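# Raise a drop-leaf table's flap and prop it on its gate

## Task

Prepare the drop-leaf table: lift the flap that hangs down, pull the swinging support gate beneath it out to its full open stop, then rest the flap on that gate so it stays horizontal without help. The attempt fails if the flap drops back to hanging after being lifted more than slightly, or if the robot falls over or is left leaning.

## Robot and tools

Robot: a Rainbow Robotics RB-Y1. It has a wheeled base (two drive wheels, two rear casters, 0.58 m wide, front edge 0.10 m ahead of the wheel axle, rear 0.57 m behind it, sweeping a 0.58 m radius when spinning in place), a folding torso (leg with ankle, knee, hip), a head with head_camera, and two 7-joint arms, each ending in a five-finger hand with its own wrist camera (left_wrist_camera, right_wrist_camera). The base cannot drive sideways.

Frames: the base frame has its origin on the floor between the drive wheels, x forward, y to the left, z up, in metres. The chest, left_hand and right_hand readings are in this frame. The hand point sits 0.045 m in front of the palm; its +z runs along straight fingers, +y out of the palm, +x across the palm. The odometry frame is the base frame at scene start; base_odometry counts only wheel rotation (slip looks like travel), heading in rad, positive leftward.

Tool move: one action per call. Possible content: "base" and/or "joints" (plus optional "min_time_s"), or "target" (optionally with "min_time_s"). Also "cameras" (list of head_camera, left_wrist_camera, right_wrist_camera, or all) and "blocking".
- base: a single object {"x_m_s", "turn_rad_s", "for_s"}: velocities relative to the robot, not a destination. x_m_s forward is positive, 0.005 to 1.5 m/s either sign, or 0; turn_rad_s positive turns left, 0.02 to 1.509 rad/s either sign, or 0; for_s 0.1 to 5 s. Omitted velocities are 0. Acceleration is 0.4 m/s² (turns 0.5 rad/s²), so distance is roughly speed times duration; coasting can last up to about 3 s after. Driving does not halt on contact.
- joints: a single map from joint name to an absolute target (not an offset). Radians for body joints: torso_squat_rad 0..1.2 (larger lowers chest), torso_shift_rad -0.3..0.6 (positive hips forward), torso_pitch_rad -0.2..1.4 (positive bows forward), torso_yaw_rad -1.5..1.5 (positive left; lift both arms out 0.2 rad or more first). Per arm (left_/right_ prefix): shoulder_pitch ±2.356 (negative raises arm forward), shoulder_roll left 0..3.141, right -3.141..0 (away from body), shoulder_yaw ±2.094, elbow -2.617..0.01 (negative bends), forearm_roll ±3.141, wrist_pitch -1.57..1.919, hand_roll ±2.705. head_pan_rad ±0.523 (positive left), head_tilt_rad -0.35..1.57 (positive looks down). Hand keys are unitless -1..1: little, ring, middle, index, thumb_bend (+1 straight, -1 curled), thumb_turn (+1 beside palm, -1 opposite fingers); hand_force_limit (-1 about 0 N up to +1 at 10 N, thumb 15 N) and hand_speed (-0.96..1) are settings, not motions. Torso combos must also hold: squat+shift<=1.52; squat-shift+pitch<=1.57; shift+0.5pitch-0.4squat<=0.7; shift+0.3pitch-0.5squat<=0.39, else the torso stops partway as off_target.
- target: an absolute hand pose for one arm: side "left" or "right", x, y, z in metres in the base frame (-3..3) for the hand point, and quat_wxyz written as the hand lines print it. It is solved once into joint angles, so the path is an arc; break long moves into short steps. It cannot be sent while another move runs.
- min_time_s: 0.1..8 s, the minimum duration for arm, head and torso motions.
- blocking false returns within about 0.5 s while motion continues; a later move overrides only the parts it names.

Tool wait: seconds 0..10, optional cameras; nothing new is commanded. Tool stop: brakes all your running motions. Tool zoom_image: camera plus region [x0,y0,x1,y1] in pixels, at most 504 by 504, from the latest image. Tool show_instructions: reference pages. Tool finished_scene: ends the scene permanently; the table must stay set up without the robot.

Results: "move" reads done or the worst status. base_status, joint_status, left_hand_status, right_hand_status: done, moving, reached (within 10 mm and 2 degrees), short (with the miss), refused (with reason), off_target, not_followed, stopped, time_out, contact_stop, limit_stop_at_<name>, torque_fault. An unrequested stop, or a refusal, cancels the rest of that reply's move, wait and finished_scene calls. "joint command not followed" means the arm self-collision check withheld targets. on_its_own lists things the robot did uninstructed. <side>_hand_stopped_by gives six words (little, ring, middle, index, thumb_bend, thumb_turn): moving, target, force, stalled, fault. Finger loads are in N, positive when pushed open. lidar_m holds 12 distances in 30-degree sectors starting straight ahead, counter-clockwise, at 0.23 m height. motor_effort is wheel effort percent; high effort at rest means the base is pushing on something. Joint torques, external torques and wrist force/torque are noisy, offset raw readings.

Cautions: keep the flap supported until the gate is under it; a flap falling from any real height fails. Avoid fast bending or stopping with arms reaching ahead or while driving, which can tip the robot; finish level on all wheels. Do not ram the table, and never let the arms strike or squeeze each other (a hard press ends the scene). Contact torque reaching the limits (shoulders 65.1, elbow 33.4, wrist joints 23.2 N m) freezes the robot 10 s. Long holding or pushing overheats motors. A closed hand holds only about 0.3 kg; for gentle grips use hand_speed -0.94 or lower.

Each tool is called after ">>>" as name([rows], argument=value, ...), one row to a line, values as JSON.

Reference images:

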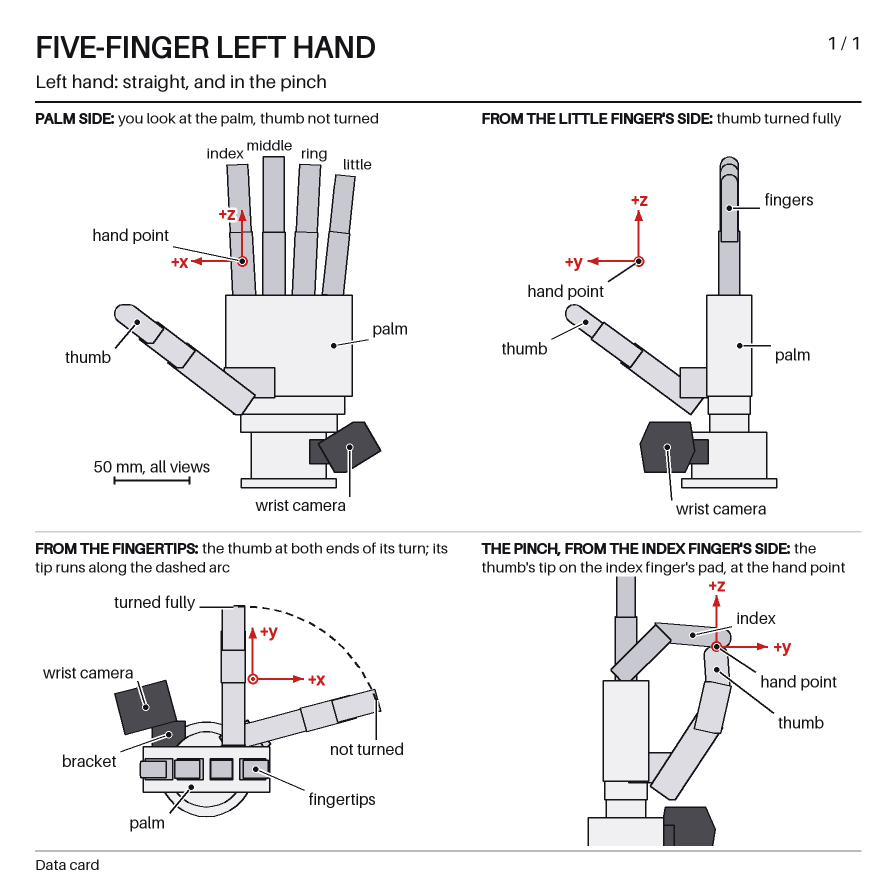

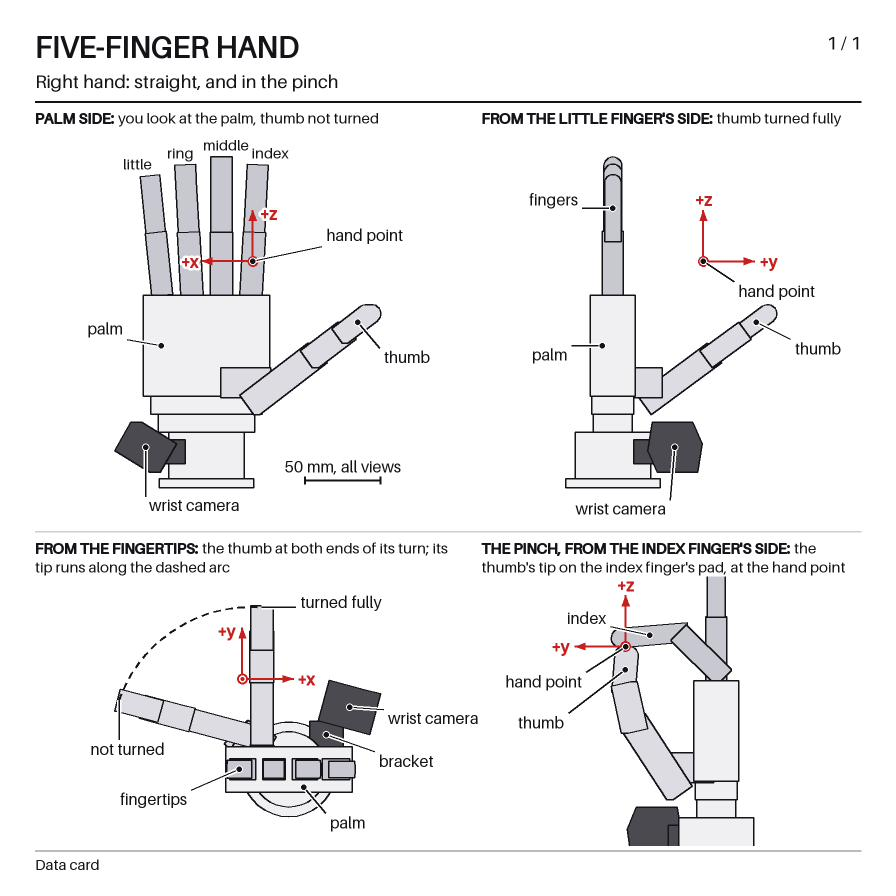

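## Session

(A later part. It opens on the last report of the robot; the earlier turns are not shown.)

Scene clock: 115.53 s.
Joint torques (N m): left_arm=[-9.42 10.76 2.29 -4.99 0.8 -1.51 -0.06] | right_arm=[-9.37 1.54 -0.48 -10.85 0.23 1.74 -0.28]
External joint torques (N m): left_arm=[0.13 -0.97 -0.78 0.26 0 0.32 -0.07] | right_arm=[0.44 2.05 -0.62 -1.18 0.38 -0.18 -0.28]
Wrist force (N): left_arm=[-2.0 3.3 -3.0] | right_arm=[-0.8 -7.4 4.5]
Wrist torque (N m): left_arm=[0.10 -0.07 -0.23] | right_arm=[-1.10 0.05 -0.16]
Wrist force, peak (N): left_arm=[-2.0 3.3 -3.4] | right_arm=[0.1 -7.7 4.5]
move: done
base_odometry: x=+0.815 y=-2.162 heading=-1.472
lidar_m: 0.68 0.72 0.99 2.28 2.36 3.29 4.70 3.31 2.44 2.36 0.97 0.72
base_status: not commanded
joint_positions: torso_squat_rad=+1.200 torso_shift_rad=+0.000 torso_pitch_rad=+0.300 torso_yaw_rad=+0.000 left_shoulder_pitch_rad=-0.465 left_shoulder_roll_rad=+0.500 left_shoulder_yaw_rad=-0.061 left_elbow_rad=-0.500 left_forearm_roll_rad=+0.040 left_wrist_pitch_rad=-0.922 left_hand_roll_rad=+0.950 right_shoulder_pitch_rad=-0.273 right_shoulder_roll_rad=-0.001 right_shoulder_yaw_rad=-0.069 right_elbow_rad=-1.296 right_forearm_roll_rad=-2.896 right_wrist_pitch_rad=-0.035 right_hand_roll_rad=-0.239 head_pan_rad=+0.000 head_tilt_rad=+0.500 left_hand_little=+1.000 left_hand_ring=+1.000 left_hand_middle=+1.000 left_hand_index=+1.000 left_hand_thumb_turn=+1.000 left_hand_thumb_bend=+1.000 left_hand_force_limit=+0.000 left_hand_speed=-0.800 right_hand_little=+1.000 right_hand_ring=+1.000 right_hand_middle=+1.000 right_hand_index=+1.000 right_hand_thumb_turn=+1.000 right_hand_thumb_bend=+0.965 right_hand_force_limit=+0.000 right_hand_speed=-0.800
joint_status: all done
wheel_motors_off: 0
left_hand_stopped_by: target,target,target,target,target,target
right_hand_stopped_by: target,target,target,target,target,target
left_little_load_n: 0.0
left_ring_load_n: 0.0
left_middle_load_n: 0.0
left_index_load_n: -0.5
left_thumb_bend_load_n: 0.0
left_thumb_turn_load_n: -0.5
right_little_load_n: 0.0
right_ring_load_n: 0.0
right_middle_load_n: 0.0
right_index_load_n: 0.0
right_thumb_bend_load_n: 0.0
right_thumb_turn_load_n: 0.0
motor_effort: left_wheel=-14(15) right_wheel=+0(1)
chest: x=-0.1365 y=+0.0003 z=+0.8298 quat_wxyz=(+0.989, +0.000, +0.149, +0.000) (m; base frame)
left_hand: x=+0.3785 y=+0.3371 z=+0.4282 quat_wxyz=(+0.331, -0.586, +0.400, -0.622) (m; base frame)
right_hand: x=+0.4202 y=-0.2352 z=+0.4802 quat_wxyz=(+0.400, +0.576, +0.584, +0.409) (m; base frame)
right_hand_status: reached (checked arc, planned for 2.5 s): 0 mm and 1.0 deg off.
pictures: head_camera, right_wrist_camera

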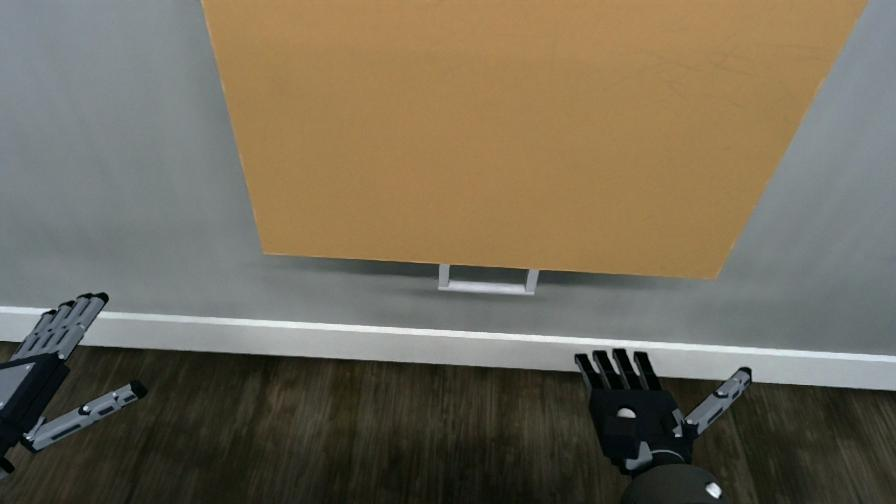

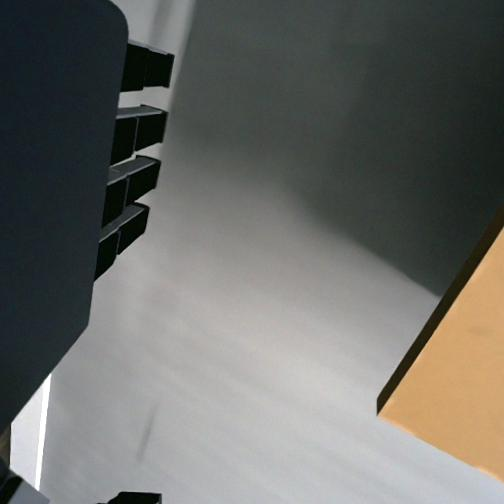

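>>> move(joints={"right_hand_little": -0.1, "right_hand_ring": -0.1, "right_hand_middle": -0.1, "right_hand_index": -0.1, "right_hand_force_limit": 0.6}, cameras=[])

>>> move(target={"side": "right", "x": 0.49, "y": -0.235, "z": 0.49, "quat_wxyz": [0.4056, 0.5794, 0.5794, 0.4056]}, min_time_s=2, cameras=["head_camera", "left_wrist_camera"])

Scene clock: 118.43 s.
Joint torques (N m): left_arm=[-9.85 11.06 2.38 -5.26 0.55 -1.39 0.05] | right_arm=[-9.15 0.8 -1.14 -10.6 0.24 1.73 -0.09]
External joint torques (N m): left_arm=[-0.29 -0.67 -0.69 0 -0.25 0.43 0.04] | right_arm=[0.66 1.31 -1.28 -0.93 0.39 -0.19 -0.1]
Wrist force (N): left_arm=[-1.4 2.9 -2.5] | right_arm=[-0.5 -7.4 5.0]
Wrist torque (N m): left_arm=[0.03 -0.17 -0.21] | right_arm=[-1.10 0.04 -0.13]
Wrist force, peak (N): left_arm=[-2.1 3.2 -3.3] | right_arm=[-0.5 -7.7 4.9]
move: done
base_odometry: x=+0.815 y=-2.162 heading=-1.472
lidar_m: 0.69 0.73 1.01 2.27 2.38 3.29 4.71 3.31 2.45 2.37 0.96 0.71
base_status: not commanded
joint_positions: torso_squat_rad=+1.200 torso_shift_rad=+0.000 torso_pitch_rad=+0.300 torso_yaw_rad=+0.000 left_shoulder_pitch_rad=-0.465 left_shoulder_roll_rad=+0.500 left_shoulder_yaw_rad=-0.061 left_elbow_rad=-0.500 left_forearm_roll_rad=+0.040 left_wrist_pitch_rad=-0.922 left_hand_roll_rad=+0.950 right_shoulder_pitch_rad=-0.273 right_shoulder_roll_rad=-0.001 right_shoulder_yaw_rad=-0.069 right_elbow_rad=-1.296 right_forearm_roll_rad=-2.896 right_wrist_pitch_rad=-0.035 right_hand_roll_rad=-0.239 head_pan_rad=+0.000 head_tilt_rad=+0.500 left_hand_little=+1.000 left_hand_ring=+1.000 left_hand_middle=+1.000 left_hand_index=+1.000 left_hand_thumb_turn=+1.000 left_hand_thumb_bend=+1.000 left_hand_force_limit=+0.000 left_hand_speed=-0.800 right_hand_little=-0.100 right_hand_ring=-0.100 right_hand_middle=-0.100 right_hand_index=-0.100 right_hand_thumb_turn=+1.000 right_hand_thumb_bend=+0.965 right_hand_force_limit=+0.600 right_hand_speed=-0.800
joint_status: all done
wheel_motors_off: 0
left_hand_stopped_by: target,target,target,target,target,target
right_hand_stopped_by: target,target,target,target,target,target
left_little_load_n: 0.0
left_ring_load_n: 0.0
left_middle_load_n: -0.5
left_index_load_n: 0.0
left_thumb_bend_load_n: 0.0
left_thumb_turn_load_n: -0.5
right_little_load_n: 0.0
right_ring_load_n: 0.0
right_middle_load_n: 0.0
right_index_load_n: 0.0
right_thumb_bend_load_n: 0.0
right_thumb_turn_load_n: 0.0
motor_effort: left_wheel=-14(15) right_wheel=+1(1)
chest: x=-0.1365 y=+0.0003 z=+0.8298 quat_wxyz=(+0.989, +0.000, +0.149, +0.000) (m; base frame)
left_hand: x=+0.3785 y=+0.3371 z=+0.4282 quat_wxyz=(+0.331, -0.586, +0.400, -0.622) (m; base frame)
right_hand: x=+0.4202 y=-0.2352 z=+0.4802 quat_wxyz=(+0.400, +0.576, +0.584, +0.409) (m; base frame)
pictures: none
No camera images: "cameras" was empty.

Scene clock: 120.77 s.
Joint torques (N m): left_arm=[-10.02 10.76 2.68 -5.15 0.67 -1.41 0.16] | right_arm=[-15.84 -4.4 -0.8 -8.71 0.19 1.94 0.11]
External joint torques (N m): left_arm=[-0.47 -0.97 -0.39 0.1 -0.14 0.42 0.14] | right_arm=[-1.39 -2.5 -1.31 0.85 0.35 0.02 0.11]
Wrist force (N): left_arm=[-2.0 3.4 -2.9] | right_arm=[-0.2 -7.6 4.4]
Wrist torque (N m): left_arm=[0.08 -0.06 -0.21] | right_arm=[-1.11 -0.05 0.07]
Wrist force, peak (N): left_arm=[-1.9 3.7 -3.1] | right_arm=[-0.1 -7.7 5.1]
move: done
base_odometry: x=+0.815 y=-2.162 heading=-1.472
lidar_m: 0.69 0.72 1.01 2.28 2.37 3.29 4.71 3.30 2.45 2.37 0.97 0.71
base_status: not commanded
joint_positions: torso_squat_rad=+1.200 torso_shift_rad=+0.000 torso_pitch_rad=+0.300 torso_yaw_rad=+0.000 left_shoulder_pitch_rad=-0.465 left_shoulder_roll_rad=+0.500 left_shoulder_yaw_rad=-0.061 left_elbow_rad=-0.500 left_forearm_roll_rad=+0.040 left_wrist_pitch_rad=-0.922 left_hand_roll_rad=+0.950 right_shoulder_pitch_rad=-0.558 right_shoulder_roll_rad=-0.003 right_shoulder_yaw_rad=-0.203 right_elbow_rad=-1.008 right_forearm_roll_rad=-2.860 right_wrist_pitch_rad=-0.013 right_hand_roll_rad=-0.233 head_pan_rad=+0.000 head_tilt_rad=+0.500 left_hand_little=+1.000 left_hand_ring=+1.000 left_hand_middle=+1.000 left_hand_index=+1.000 left_hand_thumb_turn=+1.000 left_hand_thumb_bend=+1.000 left_hand_force_limit=+0.000 left_hand_speed=-0.800 right_hand_little=-0.100 right_hand_ring=-0.100 right_hand_middle=-0.100 right_hand_index=-0.100 right_hand_thumb_turn=+1.000 right_hand_thumb_bend=+0.965 right_hand_force_limit=+0.600 right_hand_speed=-0.800
joint_status: all done
wheel_motors_off: 0
left_hand_stopped_by: target,target,target,target,target,target
right_hand_stopped_by: target,target,target,target,target,target
left_little_load_n: 0.0
left_ring_load_n: 0.0
left_middle_load_n: 0.0
left_index_load_n: 0.0
left_thumb_bend_load_n: 0.0
left_thumb_turn_load_n: 0.0
right_little_load_n: 0.0
right_ring_load_n: 0.0
right_middle_load_n: 0.0
right_index_load_n: 0.0
right_thumb_bend_load_n: 0.0
right_thumb_turn_load_n: 0.0
motor_effort: left_wheel=-14(15) right_wheel=+0(1)
chest: x=-0.1365 y=+0.0003 z=+0.8298 quat_wxyz=(+0.989, +0.000, +0.149, +0.000) (m; base frame)
left_hand: x=+0.3785 y=+0.3371 z=+0.4282 quat_wxyz=(+0.331, -0.586, +0.400, -0.622) (m; base frame)
right_hand: x=+0.4896 y=-0.2340 z=+0.4900 quat_wxyz=(+0.403, +0.580, +0.581, +0.406) (m; base frame)
right_hand_status: reached (checked arc, planned for 2.0 s): 1 mm and 0.3 deg off.
pictures: head_camera, left_wrist_camera

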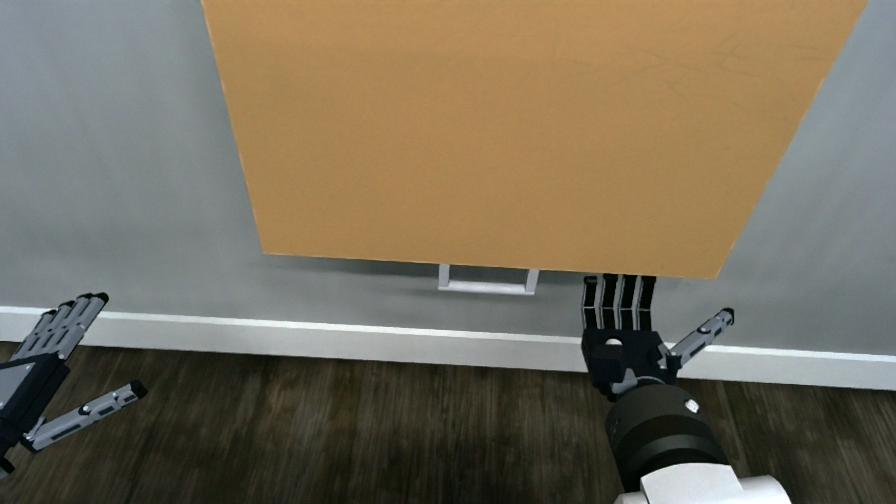

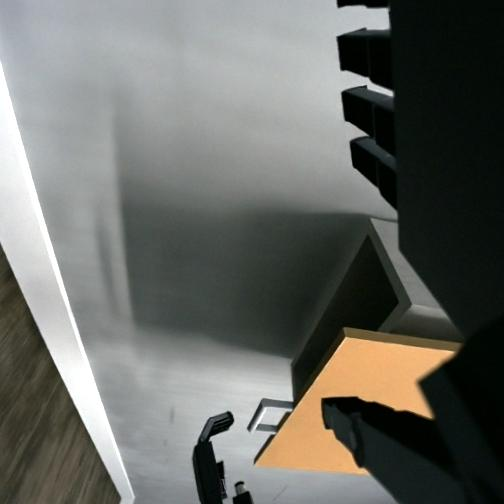

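>>> move(target={"side": "right", "x": 0.485, "y": -0.235, "z": 0.575, "quat_wxyz": [0.4056, 0.5794, 0.5794, 0.4056]}, min_time_s=2, cameras=["head_camera", "left_wrist_camera", "right_wrist_camera"])

Scene clock: 123.63 s.
Joint torques (N m): left_arm=[-9.49 11.54 2.59 -5.09 0.64 -1.56 -0.05] | right_arm=[-13.26 -4.42 -0.28 -11.49 0.24 1.79 -0.29]
External joint torques (N m): left_arm=[0.07 -0.19 -0.48 0.16 -0.17 0.27 -0.07] | right_arm=[0.1 -2.58 0.21 -0.93 0.24 -0.13 -0.3]
Wrist force (N): left_arm=[-1.5 3.0 -2.8] | right_arm=[-0.8 -7.3 4.4]
Wrist torque (N m): left_arm=[0.05 -0.17 -0.21] | right_arm=[-1.04 0.05 -0.15]
Wrist force, peak (N): left_arm=[-1.8 3.7 -3.2] | right_arm=[-0.3 -7.9 4.5]
move: done
base_odometry: x=+0.815 y=-2.162 heading=-1.472
lidar_m: 0.69 0.73 1.01 2.27 2.37 3.29 4.70 3.30 2.45 2.37 0.97 0.71
base_status: not commanded
joint_positions: torso_squat_rad=+1.200 torso_shift_rad=+0.000 torso_pitch_rad=+0.300 torso_yaw_rad=+0.000 left_shoulder_pitch_rad=-0.465 left_shoulder_roll_rad=+0.500 left_shoulder_yaw_rad=-0.061 left_elbow_rad=-0.500 left_forearm_roll_rad=+0.040 left_wrist_pitch_rad=-0.922 left_hand_roll_rad=+0.950 right_shoulder_pitch_rad=-0.430 right_shoulder_roll_rad=-0.063 right_shoulder_yaw_rad=-0.049 right_elbow_rad=-1.496 right_forearm_roll_rad=-2.958 right_wrist_pitch_rad=-0.393 right_hand_roll_rad=-0.241 head_pan_rad=+0.000 head_tilt_rad=+0.500 left_hand_little=+1.000 left_hand_ring=+1.000 left_hand_middle=+1.000 left_hand_index=+1.000 left_hand_thumb_turn=+1.000 left_hand_thumb_bend=+1.000 left_hand_force_limit=+0.000 left_hand_speed=-0.800 right_hand_little=-0.100 right_hand_ring=-0.100 right_hand_middle=-0.100 right_hand_index=-0.100 right_hand_thumb_turn=+1.000 right_hand_thumb_bend=+0.965 right_hand_force_limit=+0.600 right_hand_speed=-0.800
joint_status: all done
wheel_motors_off: 0
left_hand_stopped_by: target,target,target,target,target,target
right_hand_stopped_by: target,target,target,target,target,target
left_little_load_n: 0.0
left_ring_load_n: 0.0
left_middle_load_n: 0.0
left_index_load_n: 0.0
left_thumb_bend_load_n: 0.0
left_thumb_turn_load_n: 0.0
right_little_load_n: 0.0
right_ring_load_n: 0.0
right_middle_load_n: 0.0
right_index_load_n: 0.0
right_thumb_bend_load_n: 0.0
right_thumb_turn_load_n: 0.0
motor_effort: left_wheel=-14(15) right_wheel=+0(1)
chest: x=-0.1365 y=+0.0003 z=+0.8298 quat_wxyz=(+0.989, +0.000, +0.149, +0.000) (m; base frame)
left_hand: x=+0.3785 y=+0.3371 z=+0.4282 quat_wxyz=(+0.331, -0.586, +0.400, -0.622) (m; base frame)
right_hand: x=+0.4850 y=-0.2348 z=+0.5750 quat_wxyz=(+0.406, +0.579, +0.579, +0.406) (m; base frame)
right_hand_status: reached (checked arc, planned for 2.0 s): 0 mm and 0.0 deg off.
pictures: head_camera, left_wrist_camera, right_wrist_camera

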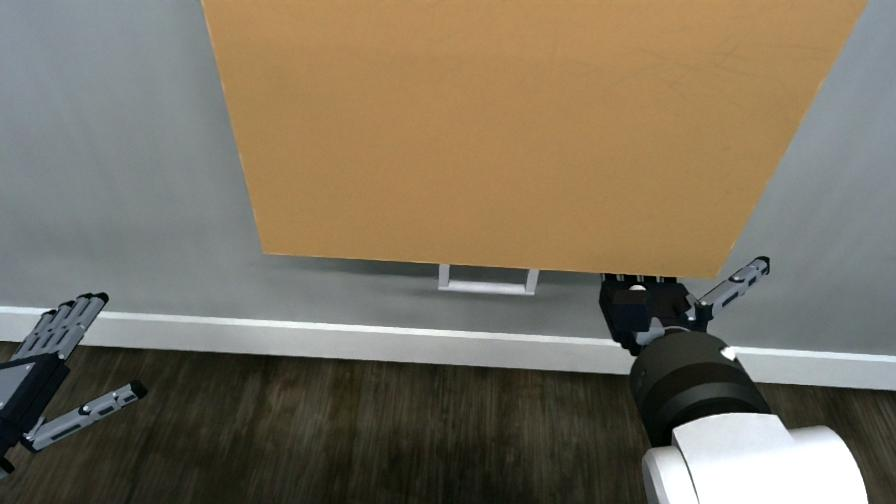

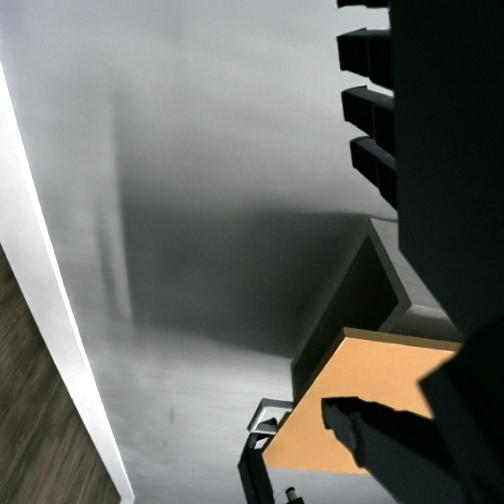

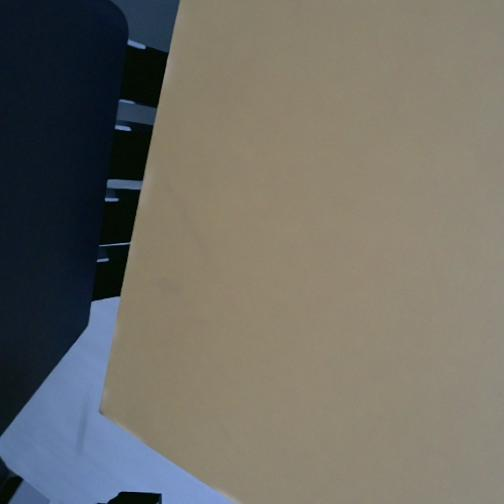

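>>> move(base={"x_m_s": -0.05, "for_s": 1.6}, cameras=["head_camera", "left_wrist_camera", "right_wrist_camera"])

Scene clock: 126.27 s.
Joint torques (N m): left_arm=[-9.57 10.86 2.71 -5.01 0.78 -1.48 0.16] | right_arm=[-13.6 -3.79 0.49 -11.19 -0.14 1.73 -0.12]
External joint torques (N m): left_arm=[-0.01 -0.86 -0.36 0.24 -0.02 0.35 0.15] | right_arm=[-0.24 -1.95 0.98 -0.63 -0.14 -0.19 -0.12]
Wrist force (N): left_arm=[-2.2 3.5 -2.5] | right_arm=[-0.2 -6.9 4.6]
Wrist torque (N m): left_arm=[0.09 -0.04 -0.28] | right_arm=[-1.04 -0.05 -0.10]
Wrist force, peak (N): left_arm=[-2.1 3.2 -3.2] | right_arm=[-0.2 -7.9 5.9]
move: done
base_odometry: x=+0.807 y=-2.082 heading=-1.471
lidar_m: 0.76 0.78 1.12 2.28 2.38 3.30 4.62 3.30 2.44 2.36 1.06 0.80
base_status: done (sent for 1.6 of 1.6 s)
joint_positions: torso_squat_rad=+1.200 torso_shift_rad=+0.000 torso_pitch_rad=+0.300 torso_yaw_rad=+0.000 left_shoulder_pitch_rad=-0.465 left_shoulder_roll_rad=+0.500 left_shoulder_yaw_rad=-0.061 left_elbow_rad=-0.500 left_forearm_roll_rad=+0.040 left_wrist_pitch_rad=-0.922 left_hand_roll_rad=+0.950 right_shoulder_pitch_rad=-0.430 right_shoulder_roll_rad=-0.063 right_shoulder_yaw_rad=-0.049 right_elbow_rad=-1.496 right_forearm_roll_rad=-2.958 right_wrist_pitch_rad=-0.393 right_hand_roll_rad=-0.241 head_pan_rad=+0.000 head_tilt_rad=+0.500 left_hand_little=+1.000 left_hand_ring=+1.000 left_hand_middle=+1.000 left_hand_index=+1.000 left_hand_thumb_turn=+1.000 left_hand_thumb_bend=+1.000 left_hand_force_limit=+0.000 left_hand_speed=-0.800 right_hand_little=-0.100 right_hand_ring=-0.100 right_hand_middle=-0.100 right_hand_index=-0.100 right_hand_thumb_turn=+1.000 right_hand_thumb_bend=+0.965 right_hand_force_limit=+0.600 right_hand_speed=-0.800
joint_status: not commanded
wheel_motors_off: 0
left_hand_stopped_by: target,target,target,target,target,target
right_hand_stopped_by: target,target,target,target,target,target
left_little_load_n: 0.0
left_ring_load_n: 0.0
left_middle_load_n: 0.0
left_index_load_n: 0.0
left_thumb_bend_load_n: -0.5
left_thumb_turn_load_n: 0.0
right_little_load_n: 0.0
right_ring_load_n: 0.5
right_middle_load_n: 0.0
right_index_load_n: 0.0
right_thumb_bend_load_n: 0.0
right_thumb_turn_load_n: 0.0
motor_effort: left_wheel=+8(33) right_wheel=-10(17)
chest: x=-0.1366 y=+0.0003 z=+0.8298 quat_wxyz=(+0.989, +0.000, +0.149, +0.000) (m; base frame)
left_hand: x=+0.3785 y=+0.3370 z=+0.4283 quat_wxyz=(+0.331, -0.586, +0.400, -0.623) (m; base frame)
right_hand: x=+0.4850 y=-0.2349 z=+0.5751 quat_wxyz=(+0.406, +0.579, +0.579, +0.406) (m; base frame)
pictures: head_camera, left_wrist_camera, right_wrist_camera

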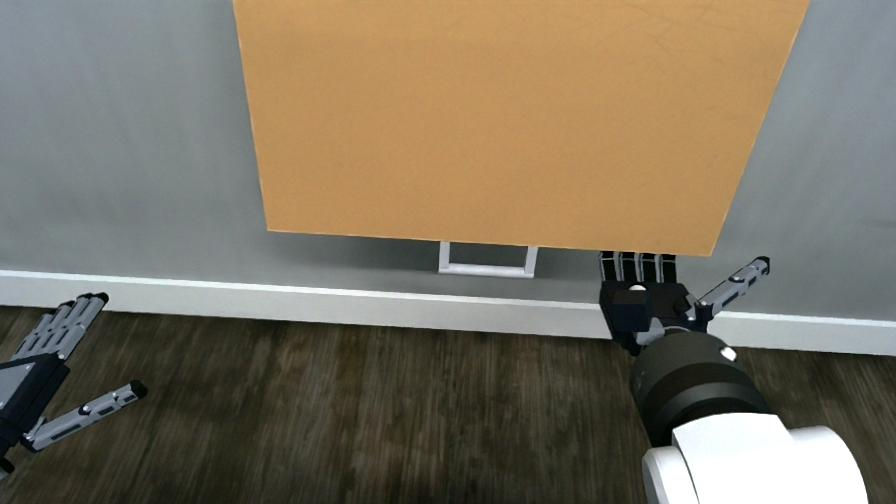

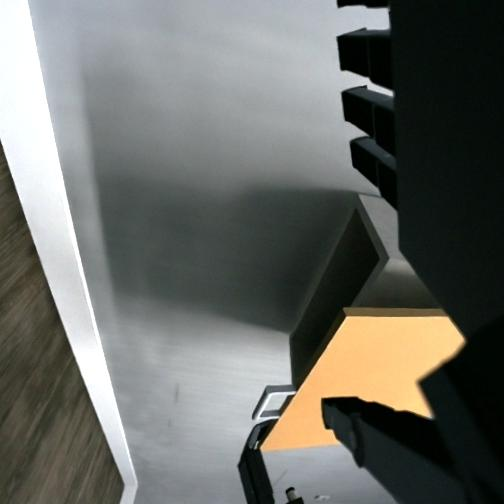

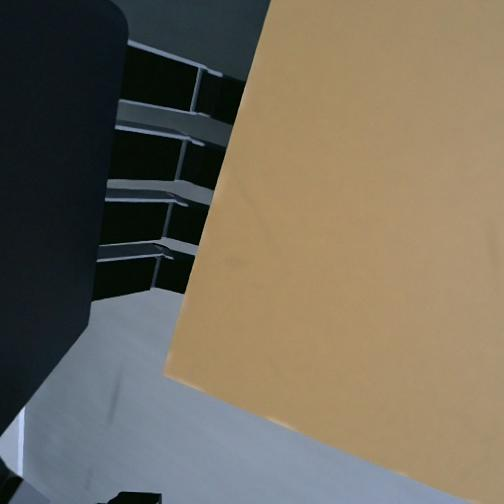

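>>> move(base={"x_m_s": -0.05, "for_s": 1.2}, cameras=["head_camera", "right_wrist_camera"])

Scene clock: 128.53 s.
Joint torques (N m): left_arm=[-9.33 11.11 2.35 -4.99 0.77 -1.45 -0.07] | right_arm=[-13.75 -3.95 0.76 -11.38 -0.08 1.79 -0.19]
External joint torques (N m): left_arm=[0.23 -0.62 -0.72 0.27 -0.03 0.38 -0.09] | right_arm=[-0.39 -2.11 1.26 -0.82 -0.08 -0.13 -0.2]
Wrist force (N): left_arm=[-2.0 3.1 -2.6] | right_arm=[-0.7 -7.7 6.0]
Wrist torque (N m): left_arm=[0.07 -0.09 -0.24] | right_arm=[-1.07 -0.07 -0.15]
Wrist force, peak (N): left_arm=[-2.3 3.1 -3.3] | right_arm=[-0.5 -7.6 6.6]
move: done
base_odometry: x=+0.801 y=-2.022 heading=-1.470
lidar_m: 0.82 0.87 1.20 2.27 2.39 3.32 4.56 3.30 2.44 2.36 1.17 0.86
base_status: done (sent for 1.2 of 1.2 s)
joint_positions: torso_squat_rad=+1.200 torso_shift_rad=+0.000 torso_pitch_rad=+0.300 torso_yaw_rad=+0.000 left_shoulder_pitch_rad=-0.465 left_shoulder_roll_rad=+0.500 left_shoulder_yaw_rad=-0.061 left_elbow_rad=-0.500 left_forearm_roll_rad=+0.040 left_wrist_pitch_rad=-0.922 left_hand_roll_rad=+0.950 right_shoulder_pitch_rad=-0.430 right_shoulder_roll_rad=-0.063 right_shoulder_yaw_rad=-0.049 right_elbow_rad=-1.496 right_forearm_roll_rad=-2.958 right_wrist_pitch_rad=-0.393 right_hand_roll_rad=-0.241 head_pan_rad=+0.000 head_tilt_rad=+0.500 left_hand_little=+1.000 left_hand_ring=+1.000 left_hand_middle=+1.000 left_hand_index=+1.000 left_hand_thumb_turn=+1.000 left_hand_thumb_bend=+1.000 left_hand_force_limit=+0.000 left_hand_speed=-0.800 right_hand_little=-0.100 right_hand_ring=-0.100 right_hand_middle=-0.100 right_hand_index=-0.100 right_hand_thumb_turn=+1.000 right_hand_thumb_bend=+0.965 right_hand_force_limit=+0.600 right_hand_speed=-0.800
joint_status: not commanded
wheel_motors_off: 0
left_hand_stopped_by: target,target,target,target,target,target
right_hand_stopped_by: target,target,target,target,target,target
left_little_load_n: 0.0
left_ring_load_n: 0.0
left_middle_load_n: 0.0
left_index_load_n: 0.0
left_thumb_bend_load_n: 0.0
left_thumb_turn_load_n: -0.5
right_little_load_n: 0.0
right_ring_load_n: 1.0
right_middle_load_n: 0.0
right_index_load_n: 1.0
right_thumb_bend_load_n: 0.0
right_thumb_turn_load_n: 0.0
motor_effort: left_wheel=+8(21) right_wheel=-9(28)
chest: x=-0.1366 y=+0.0003 z=+0.8298 quat_wxyz=(+0.989, +0.000, +0.149, +0.000) (m; base frame)
left_hand: x=+0.3785 y=+0.3370 z=+0.4283 quat_wxyz=(+0.331, -0.586, +0.400, -0.623) (m; base frame)
right_hand: x=+0.4850 y=-0.2349 z=+0.5752 quat_wxyz=(+0.406, +0.579, +0.579, +0.406) (m; base frame)
pictures: head_camera, right_wrist_camera

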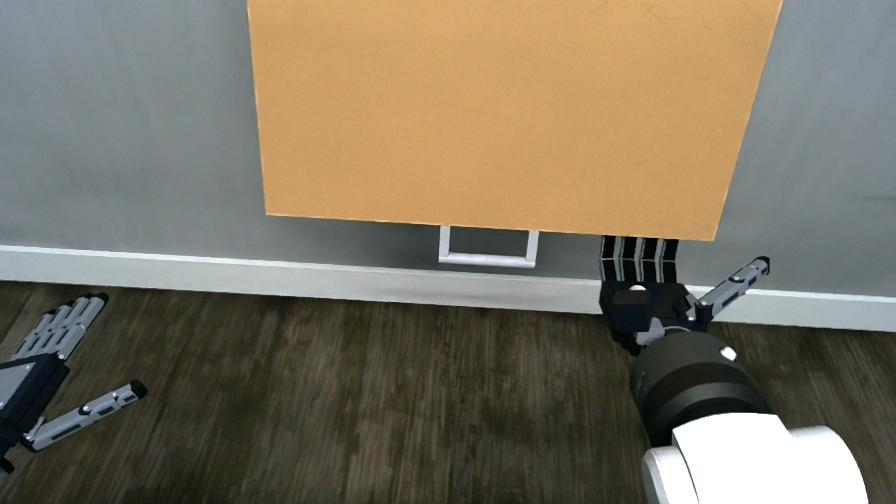

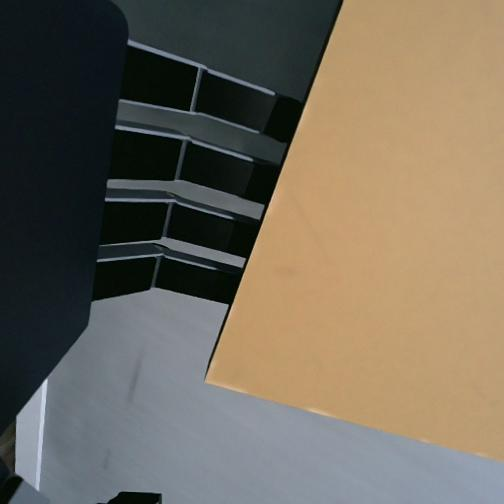

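>>> move(target={"side": "right", "x": 0.475, "y": -0.235, "z": 0.61, "quat_wxyz": [0.4056, 0.5794, 0.5794, 0.4056]}, min_time_s=1.5, cameras=["head_camera", "right_wrist_camera"])

Scene clock: 130.90 s.
Joint torques (N m): left_arm=[-9.38 10.73 2.18 -5.05 0.79 -1.33 0] | right_arm=[-12.85 -4.61 0.31 -12.74 0.12 2 0.43]
External joint torques (N m): left_arm=[0.18 -0.99 -0.89 0.2 -0.02 0.5 -0.01] | right_arm=[-0.12 -2.87 1.02 -2.14 0.08 0.07 0.43]
Wrist force (N): left_arm=[-2.2 3.0 -2.9] | right_arm=[-1.3 -7.6 6.7]
Wrist torque (N m): left_arm=[0.06 -0.05 -0.23] | right_arm=[-1.07 0.03 0.05]
Wrist force, peak (N): left_arm=[-2.0 3.3 -3.5] | right_arm=[-0.1 -16.4 5.8]
move: done
base_odometry: x=+0.801 y=-2.022 heading=-1.470
lidar_m: 0.83 0.86 1.22 2.27 2.37 3.32 4.56 3.30 2.45 2.36 1.16 0.86
base_status: not commanded
joint_positions: torso_squat_rad=+1.200 torso_shift_rad=+0.000 torso_pitch_rad=+0.300 torso_yaw_rad=+0.000 left_shoulder_pitch_rad=-0.465 left_shoulder_roll_rad=+0.500 left_shoulder_yaw_rad=-0.061 left_elbow_rad=-0.500 left_forearm_roll_rad=+0.040 left_wrist_pitch_rad=-0.922 left_hand_roll_rad=+0.950 right_shoulder_pitch_rad=-0.389 right_shoulder_roll_rad=-0.077 right_shoulder_yaw_rad=-0.024 right_elbow_rad=-1.677 right_forearm_roll_rad=-2.993 right_wrist_pitch_rad=-0.535 right_hand_roll_rad=-0.220 head_pan_rad=+0.000 head_tilt_rad=+0.500 left_hand_little=+1.000 left_hand_ring=+1.000 left_hand_middle=+1.000 left_hand_index=+1.000 left_hand_thumb_turn=+1.000 left_hand_thumb_bend=+1.000 left_hand_force_limit=+0.000 left_hand_speed=-0.800 right_hand_little=-0.100 right_hand_ring=-0.100 right_hand_middle=-0.100 right_hand_index=-0.100 right_hand_thumb_turn=+1.000 right_hand_thumb_bend=+0.965 right_hand_force_limit=+0.600 right_hand_speed=-0.800
joint_status: all done
wheel_motors_off: 0
left_hand_stopped_by: target,target,target,target,target,target
right_hand_stopped_by: target,target,target,target,target,target
left_little_load_n: 0.0
left_ring_load_n: 0.0
left_middle_load_n: 0.0
left_index_load_n: 0.0
left_thumb_bend_load_n: 0.0
left_thumb_turn_load_n: -0.5
right_little_load_n: 0.0
right_ring_load_n: 0.0
right_middle_load_n: 0.0
right_index_load_n: 0.5
right_thumb_bend_load_n: 0.0
right_thumb_turn_load_n: 0.0
motor_effort: left_wheel=+7(8) right_wheel=-9(9)
chest: x=-0.1366 y=+0.0003 z=+0.8298 quat_wxyz=(+0.989, +0.000, +0.149, +0.000) (m; base frame)
left_hand: x=+0.3785 y=+0.3370 z=+0.4282 quat_wxyz=(+0.331, -0.586, +0.400, -0.623) (m; base frame)
right_hand: x=+0.4750 y=-0.2347 z=+0.6097 quat_wxyz=(+0.406, +0.579, +0.579, +0.406) (m; base frame)
right_hand_status: reached (checked arc, planned for 1.5 s): 0 mm and 0.1 deg off.
pictures: head_camera, right_wrist_camera

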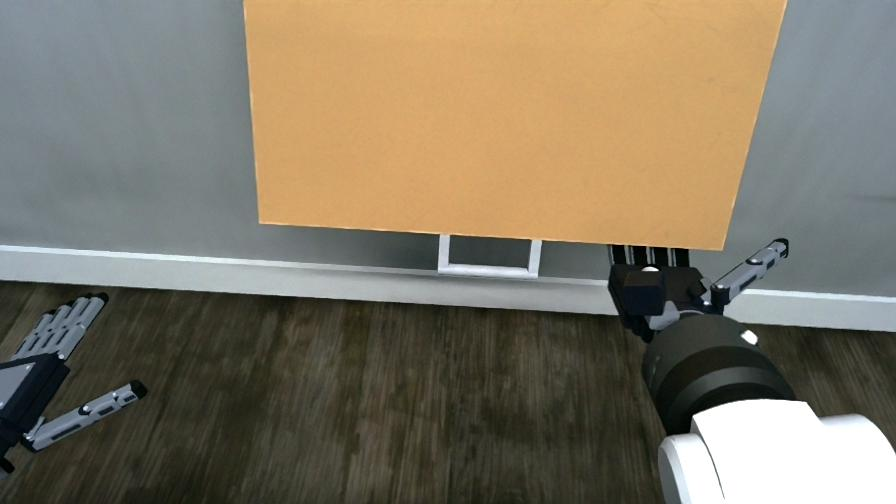

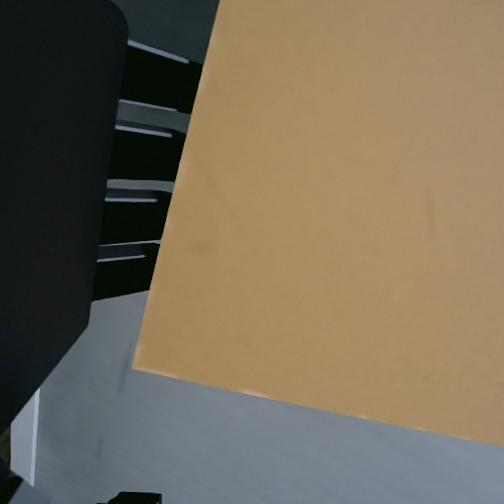

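>>> move(base={"x_m_s": -0.05, "for_s": 1.0}, cameras=[])

>>> move(target={"side": "right", "x": 0.47, "y": -0.235, "z": 0.64, "quat_wxyz": [0.4056, 0.5794, 0.5794, 0.4056]}, min_time_s=1.5, cameras=["head_camera", "right_wrist_camera"])

Scene clock: 133.23 s.
Joint torques (N m): left_arm=[-9.62 10.91 2.39 -5.29 0.73 -1.51 0.02] | right_arm=[-12.53 -3.7 0.38 -11.32 -0.03 1.74 0.34]
External joint torques (N m): left_arm=[-0.06 -0.81 -0.68 -0.03 -0.08 0.32 0.01] | right_arm=[0.2 -1.96 1.1 -0.71 -0.07 -0.19 0.34]
Wrist force (N): left_arm=[-1.7 2.8 -3.0] | right_arm=[-1.1 -6.6 6.9]
Wrist torque (N m): left_arm=[0.04 -0.14 -0.18] | right_arm=[-1.03 -0.01 0.05]
Wrist force, peak (N): left_arm=[-2.0 3.8 -2.9] | right_arm=[-0.7 -8.5 6.6]
move: done
base_odometry: x=+0.796 y=-1.973 heading=-1.469
lidar_m: 0.87 0.91 1.28 2.28 2.38 3.31 4.51 3.28 2.44 2.37 1.24 0.91
base_status: done (sent for 1 of 1 s)
joint_positions: torso_squat_rad=+1.200 torso_shift_rad=+0.000 torso_pitch_rad=+0.300 torso_yaw_rad=+0.000 left_shoulder_pitch_rad=-0.465 left_shoulder_roll_rad=+0.500 left_shoulder_yaw_rad=-0.061 left_elbow_rad=-0.500 left_forearm_roll_rad=+0.040 left_wrist_pitch_rad=-0.922 left_hand_roll_rad=+0.950 right_shoulder_pitch_rad=-0.389 right_shoulder_roll_rad=-0.077 right_shoulder_yaw_rad=-0.024 right_elbow_rad=-1.678 right_forearm_roll_rad=-2.993 right_wrist_pitch_rad=-0.535 right_hand_roll_rad=-0.220 head_pan_rad=+0.000 head_tilt_rad=+0.500 left_hand_little=+1.000 left_hand_ring=+1.000 left_hand_middle=+1.000 left_hand_index=+1.000 left_hand_thumb_turn=+1.000 left_hand_thumb_bend=+1.000 left_hand_force_limit=+0.000 left_hand_speed=-0.800 right_hand_little=-0.100 right_hand_ring=-0.100 right_hand_middle=-0.100 right_hand_index=-0.100 right_hand_thumb_turn=+1.000 right_hand_thumb_bend=+0.965 right_hand_force_limit=+0.600 right_hand_speed=-0.800
joint_status: not commanded
wheel_motors_off: 0
left_hand_stopped_by: target,target,target,target,target,target
right_hand_stopped_by: target,target,target,target,target,target
left_little_load_n: 0.0
left_ring_load_n: 0.0
left_middle_load_n: 0.0
left_index_load_n: 0.0
left_thumb_bend_load_n: 0.0
left_thumb_turn_load_n: -0.5
right_little_load_n: 0.0
right_ring_load_n: 0.0
right_middle_load_n: 2.5
right_index_load_n: 0.5
right_thumb_bend_load_n: -0.5
right_thumb_turn_load_n: 0.0
motor_effort: left_wheel=+8(22) right_wheel=-10(26)
chest: x=-0.1366 y=+0.0003 z=+0.8298 quat_wxyz=(+0.989, +0.000, +0.149, +0.000) (m; base frame)
left_hand: x=+0.3785 y=+0.3370 z=+0.4283 quat_wxyz=(+0.331, -0.586, +0.400, -0.623) (m; base frame)
right_hand: x=+0.4750 y=-0.2347 z=+0.6100 quat_wxyz=(+0.406, +0.579, +0.579, +0.406) (m; base frame)
pictures: none
No camera images: "cameras" was empty.

Scene clock: 135.07 s.
Joint torques (N m): left_arm=[-9.75 11.18 2.57 -5.03 0.7 -1.49 0.09] | right_arm=[-12.51 -4.72 -0.76 -13.22 0.35 2.37 0.13]
External joint torques (N m): left_arm=[-0.19 -0.55 -0.5 0.23 -0.11 0.34 0.08] | right_arm=[0.05 -2.89 0.13 -2.7 0.28 0.44 0.13]
Wrist force (N): left_arm=[-1.6 2.8 -2.5] | right_arm=[0.0 -9.1 7.6]
Wrist torque (N m): left_arm=[0.01 -0.15 -0.18] | right_arm=[-1.13 -0.10 0.05]
Wrist force, peak (N): left_arm=[-2.0 3.7 -3.1] | right_arm=[-0.2 -10.5 7.1]
move: done
base_odometry: x=+0.796 y=-1.973 heading=-1.469
lidar_m: 0.87 0.93 1.29 2.28 2.38 3.31 4.51 3.29 2.44 2.37 1.24 0.91
base_status: not commanded
joint_positions: torso_squat_rad=+1.200 torso_shift_rad=+0.000 torso_pitch_rad=+0.300 torso_yaw_rad=+0.000 left_shoulder_pitch_rad=-0.465 left_shoulder_roll_rad=+0.500 left_shoulder_yaw_rad=-0.061 left_elbow_rad=-0.500 left_forearm_roll_rad=+0.040 left_wrist_pitch_rad=-0.922 left_hand_roll_rad=+0.950 right_shoulder_pitch_rad=-0.383 right_shoulder_roll_rad=-0.090 right_shoulder_yaw_rad=-0.016 right_elbow_rad=-1.802 right_forearm_roll_rad=-3.017 right_wrist_pitch_rad=-0.655 right_hand_roll_rad=-0.205 head_pan_rad=+0.000 head_tilt_rad=+0.500 left_hand_little=+1.000 left_hand_ring=+1.000 left_hand_middle=+1.000 left_hand_index=+1.000 left_hand_thumb_turn=+1.000 left_hand_thumb_bend=+1.000 left_hand_force_limit=+0.000 left_hand_speed=-0.800 right_hand_little=-0.100 right_hand_ring=-0.100 right_hand_middle=-0.100 right_hand_index=-0.100 right_hand_thumb_turn=+1.000 right_hand_thumb_bend=+0.965 right_hand_force_limit=+0.600 right_hand_speed=-0.800
joint_status: all done
wheel_motors_off: 0
left_hand_stopped_by: target,target,target,target,target,target
right_hand_stopped_by: target,target,target,target,target,target
left_little_load_n: 0.0
left_ring_load_n: 0.0
left_middle_load_n: -0.5
left_index_load_n: 0.0
left_thumb_bend_load_n: 0.0
left_thumb_turn_load_n: -0.5
right_little_load_n: 0.0
right_ring_load_n: 0.0
right_middle_load_n: 4.0
right_index_load_n: 0.0
right_thumb_bend_load_n: 0.0
right_thumb_turn_load_n: 0.0
motor_effort: left_wheel=+8(8) right_wheel=-9(10)
chest: x=-0.1366 y=+0.0003 z=+0.8298 quat_wxyz=(+0.989, +0.000, +0.149, +0.000) (m; base frame)
left_hand: x=+0.3785 y=+0.3370 z=+0.4283 quat_wxyz=(+0.331, -0.586, +0.400, -0.623) (m; base frame)
right_hand: x=+0.4700 y=-0.2349 z=+0.6397 quat_wxyz=(+0.405, +0.579, +0.579, +0.406) (m; base frame)
right_hand_status: reached (checked arc, planned for 1.5 s): 0 mm and 0.0 deg off.
pictures: head_camera, right_wrist_camera

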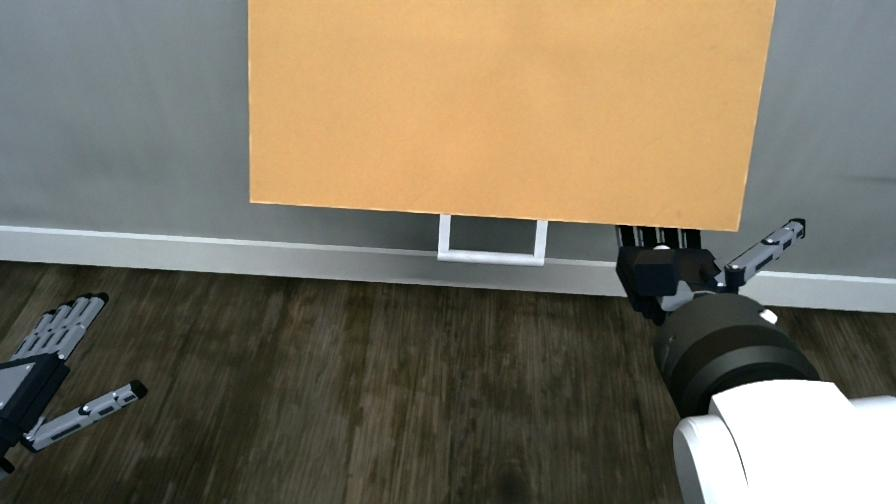

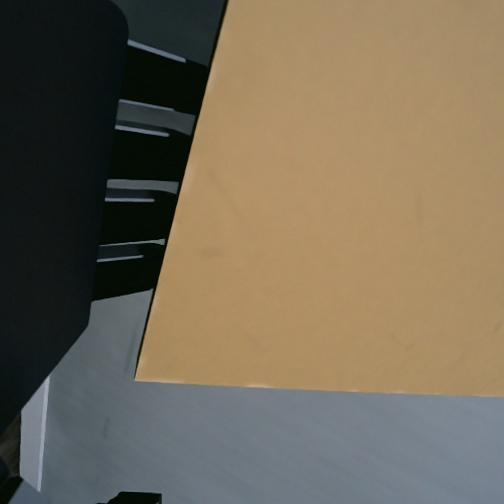

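>>> move(base={"x_m_s": -0.05, "for_s": 1.06}, joints={"torso_squat_rad": 1.13}, min_time_s=1.2, cameras=["right_wrist_camera"])

>>> move(base={"x_m_s": -0.04, "for_s": 0.9}, joints={"torso_squat_rad": 1.06}, min_time_s=1.2, cameras=["right_wrist_camera", "head_camera"])

Scene clock: 137.80 s.
Joint torques (N m): left_arm=[-9.58 10.59 2.67 -5.09 0.75 -1.51 0.04] | right_arm=[-13.68 -3.56 -0.26 -12.14 0.22 2.27 0.42]
External joint torques (N m): left_arm=[-0.02 -1.13 -0.4 0.17 -0.06 0.32 0.02] | right_arm=[-1.12 -1.73 0.62 -1.63 0.15 0.33 0.42]
Wrist force (N): left_arm=[-1.9 3.0 -2.8] | right_arm=[-0.9 -7.6 8.4]
Wrist torque (N m): left_arm=[0.05 -0.08 -0.25] | right_arm=[-1.00 -0.12 0.04]
Wrist force, peak (N): left_arm=[-2.2 3.8 -3.3] | right_arm=[-1.0 -11.4 7.4]
move: done
base_odometry: x=+0.791 y=-1.919 heading=-1.468
lidar_m: 0.93 0.97 1.36 2.28 2.38 3.31 4.46 3.28 2.45 2.37 1.31 0.96
base_status: done (sent for 1.07 of 1.07 s)
joint_positions: torso_squat_rad=+1.130 torso_shift_rad=+0.000 torso_pitch_rad=+0.300 torso_yaw_rad=+0.000 left_shoulder_pitch_rad=-0.465 left_shoulder_roll_rad=+0.500 left_shoulder_yaw_rad=-0.061 left_elbow_rad=-0.500 left_forearm_roll_rad=+0.040 left_wrist_pitch_rad=-0.922 left_hand_roll_rad=+0.950 right_shoulder_pitch_rad=-0.383 right_shoulder_roll_rad=-0.090 right_shoulder_yaw_rad=-0.016 right_elbow_rad=-1.802 right_forearm_roll_rad=-3.017 right_wrist_pitch_rad=-0.655 right_hand_roll_rad=-0.205 head_pan_rad=+0.000 head_tilt_rad=+0.500 left_hand_little=+1.000 left_hand_ring=+1.000 left_hand_middle=+1.000 left_hand_index=+1.000 left_hand_thumb_turn=+1.000 left_hand_thumb_bend=+1.000 left_hand_force_limit=+0.000 left_hand_speed=-0.800 right_hand_little=-0.100 right_hand_ring=-0.100 right_hand_middle=-0.099 right_hand_index=-0.100 right_hand_thumb_turn=+1.000 right_hand_thumb_bend=+0.965 right_hand_force_limit=+0.600 right_hand_speed=-0.800
joint_status: all done
wheel_motors_off: 0
left_hand_stopped_by: target,target,target,target,target,target
right_hand_stopped_by: target,target,target,target,target,target
left_little_load_n: 0.0
left_ring_load_n: 0.0
left_middle_load_n: 0.0
left_index_load_n: 0.0
left_thumb_bend_load_n: 0.0
left_thumb_turn_load_n: 0.0
right_little_load_n: 0.0
right_ring_load_n: 0.0
right_middle_load_n: 5.5
right_index_load_n: 0.5
right_thumb_bend_load_n: 0.0
right_thumb_turn_load_n: 0.0
motor_effort: left_wheel=+8(22) right_wheel=-10(27)
chest: x=-0.1365 y=+0.0003 z=+0.8748 quat_wxyz=(+0.989, +0.000, +0.149, +0.000) (m; base frame)
left_hand: x=+0.3785 y=+0.3371 z=+0.4732 quat_wxyz=(+0.331, -0.586, +0.400, -0.623) (m; base frame)
right_hand: x=+0.4700 y=-0.2349 z=+0.6847 quat_wxyz=(+0.405, +0.579, +0.579, +0.406) (m; base frame)
pictures: right_wrist_camera

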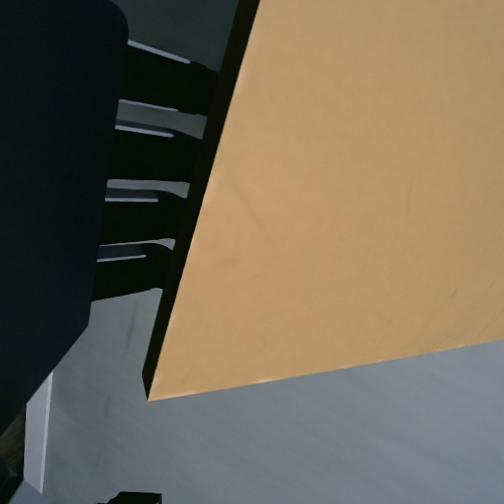

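Scene clock: 139.47 s.
Joint torques (N m): left_arm=[-9.47 10.85 3.01 -4.94 0.67 -1.5 0.02] | right_arm=[-15.36 -3.66 -0.7 -13.13 0.47 3.21 0.48]
External joint torques (N m): left_arm=[0.08 -0.87 -0.06 0.31 -0.13 0.32 0] | right_arm=[-2.82 -1.83 0.18 -2.61 0.4 1.27 0.48]
Wrist force (N): left_arm=[-1.8 3.0 -2.8] | right_arm=[0.0 -12.3 6.0]
Wrist torque (N m): left_arm=[0.02 -0.11 -0.22] | right_arm=[-1.02 -0.04 -0.05]
Wrist force, peak (N): left_arm=[-2.1 3.3 -3.1] | right_arm=[0.8 -13.1 6.5]
move: done
base_odometry: x=+0.787 y=-1.884 heading=-1.467
lidar_m: 0.96 1.02 1.42 2.29 2.39 3.32 4.43 3.26 2.44 2.36 1.35 0.99
base_status: done (sent for 0.9 of 0.9 s)
joint_positions: torso_squat_rad=+1.060 torso_shift_rad=+0.000 torso_pitch_rad=+0.300 torso_yaw_rad=+0.000 left_shoulder_pitch_rad=-0.465 left_shoulder_roll_rad=+0.500 left_shoulder_yaw_rad=-0.061 left_elbow_rad=-0.500 left_forearm_roll_rad=+0.040 left_wrist_pitch_rad=-0.922 left_hand_roll_rad=+0.950 right_shoulder_pitch_rad=-0.383 right_shoulder_roll_rad=-0.090 right_shoulder_yaw_rad=-0.016 right_elbow_rad=-1.802 right_forearm_roll_rad=-3.017 right_wrist_pitch_rad=-0.655 right_hand_roll_rad=-0.205 head_pan_rad=+0.000 head_tilt_rad=+0.500 left_hand_little=+1.000 left_hand_ring=+1.000 left_hand_middle=+1.000 left_hand_index=+1.000 left_hand_thumb_turn=+1.000 left_hand_thumb_bend=+1.000 left_hand_force_limit=+0.000 left_hand_speed=-0.800 right_hand_little=-0.100 right_hand_ring=-0.100 right_hand_middle=-0.099 right_hand_index=-0.100 right_hand_thumb_turn=+1.000 right_hand_thumb_bend=+0.965 right_hand_force_limit=+0.600 right_hand_speed=-0.800
joint_status: all done
wheel_motors_off: 0
left_hand_stopped_by: target,target,target,target,target,target
right_hand_stopped_by: target,target,target,target,target,target
left_little_load_n: -0.5
left_ring_load_n: 0.0
left_middle_load_n: 0.5
left_index_load_n: 0.0
left_thumb_bend_load_n: 0.0
left_thumb_turn_load_n: -0.5
right_little_load_n: 0.0
right_ring_load_n: 0.0
right_middle_load_n: 4.0
right_index_load_n: 0.0
right_thumb_bend_load_n: 0.0
right_thumb_turn_load_n: 0.0
motor_effort: left_wheel=+7(19) right_wheel=-7(27)
chest: x=-0.1365 y=+0.0003 z=+0.9183 quat_wxyz=(+0.989, +0.000, +0.150, +0.000) (m; base frame)
left_hand: x=+0.3785 y=+0.3371 z=+0.5167 quat_wxyz=(+0.331, -0.586, +0.400, -0.622) (m; base frame)
right_hand: x=+0.4699 y=-0.2349 z=+0.7277 quat_wxyz=(+0.405, +0.580, +0.579, +0.405) (m; base frame)
pictures: head_camera, right_wrist_camera

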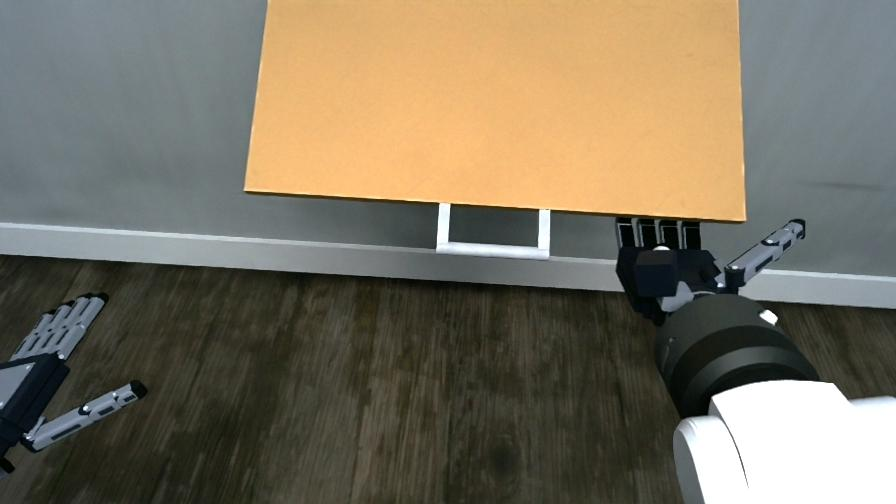

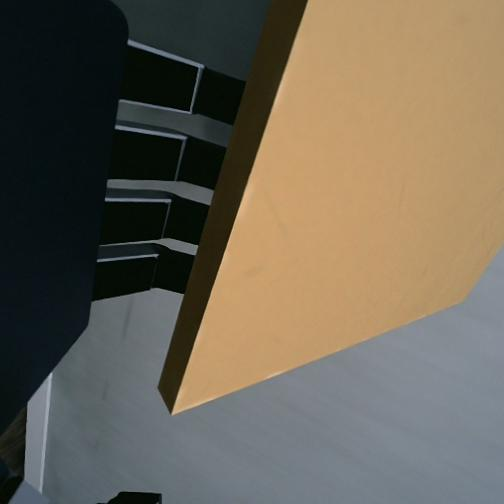

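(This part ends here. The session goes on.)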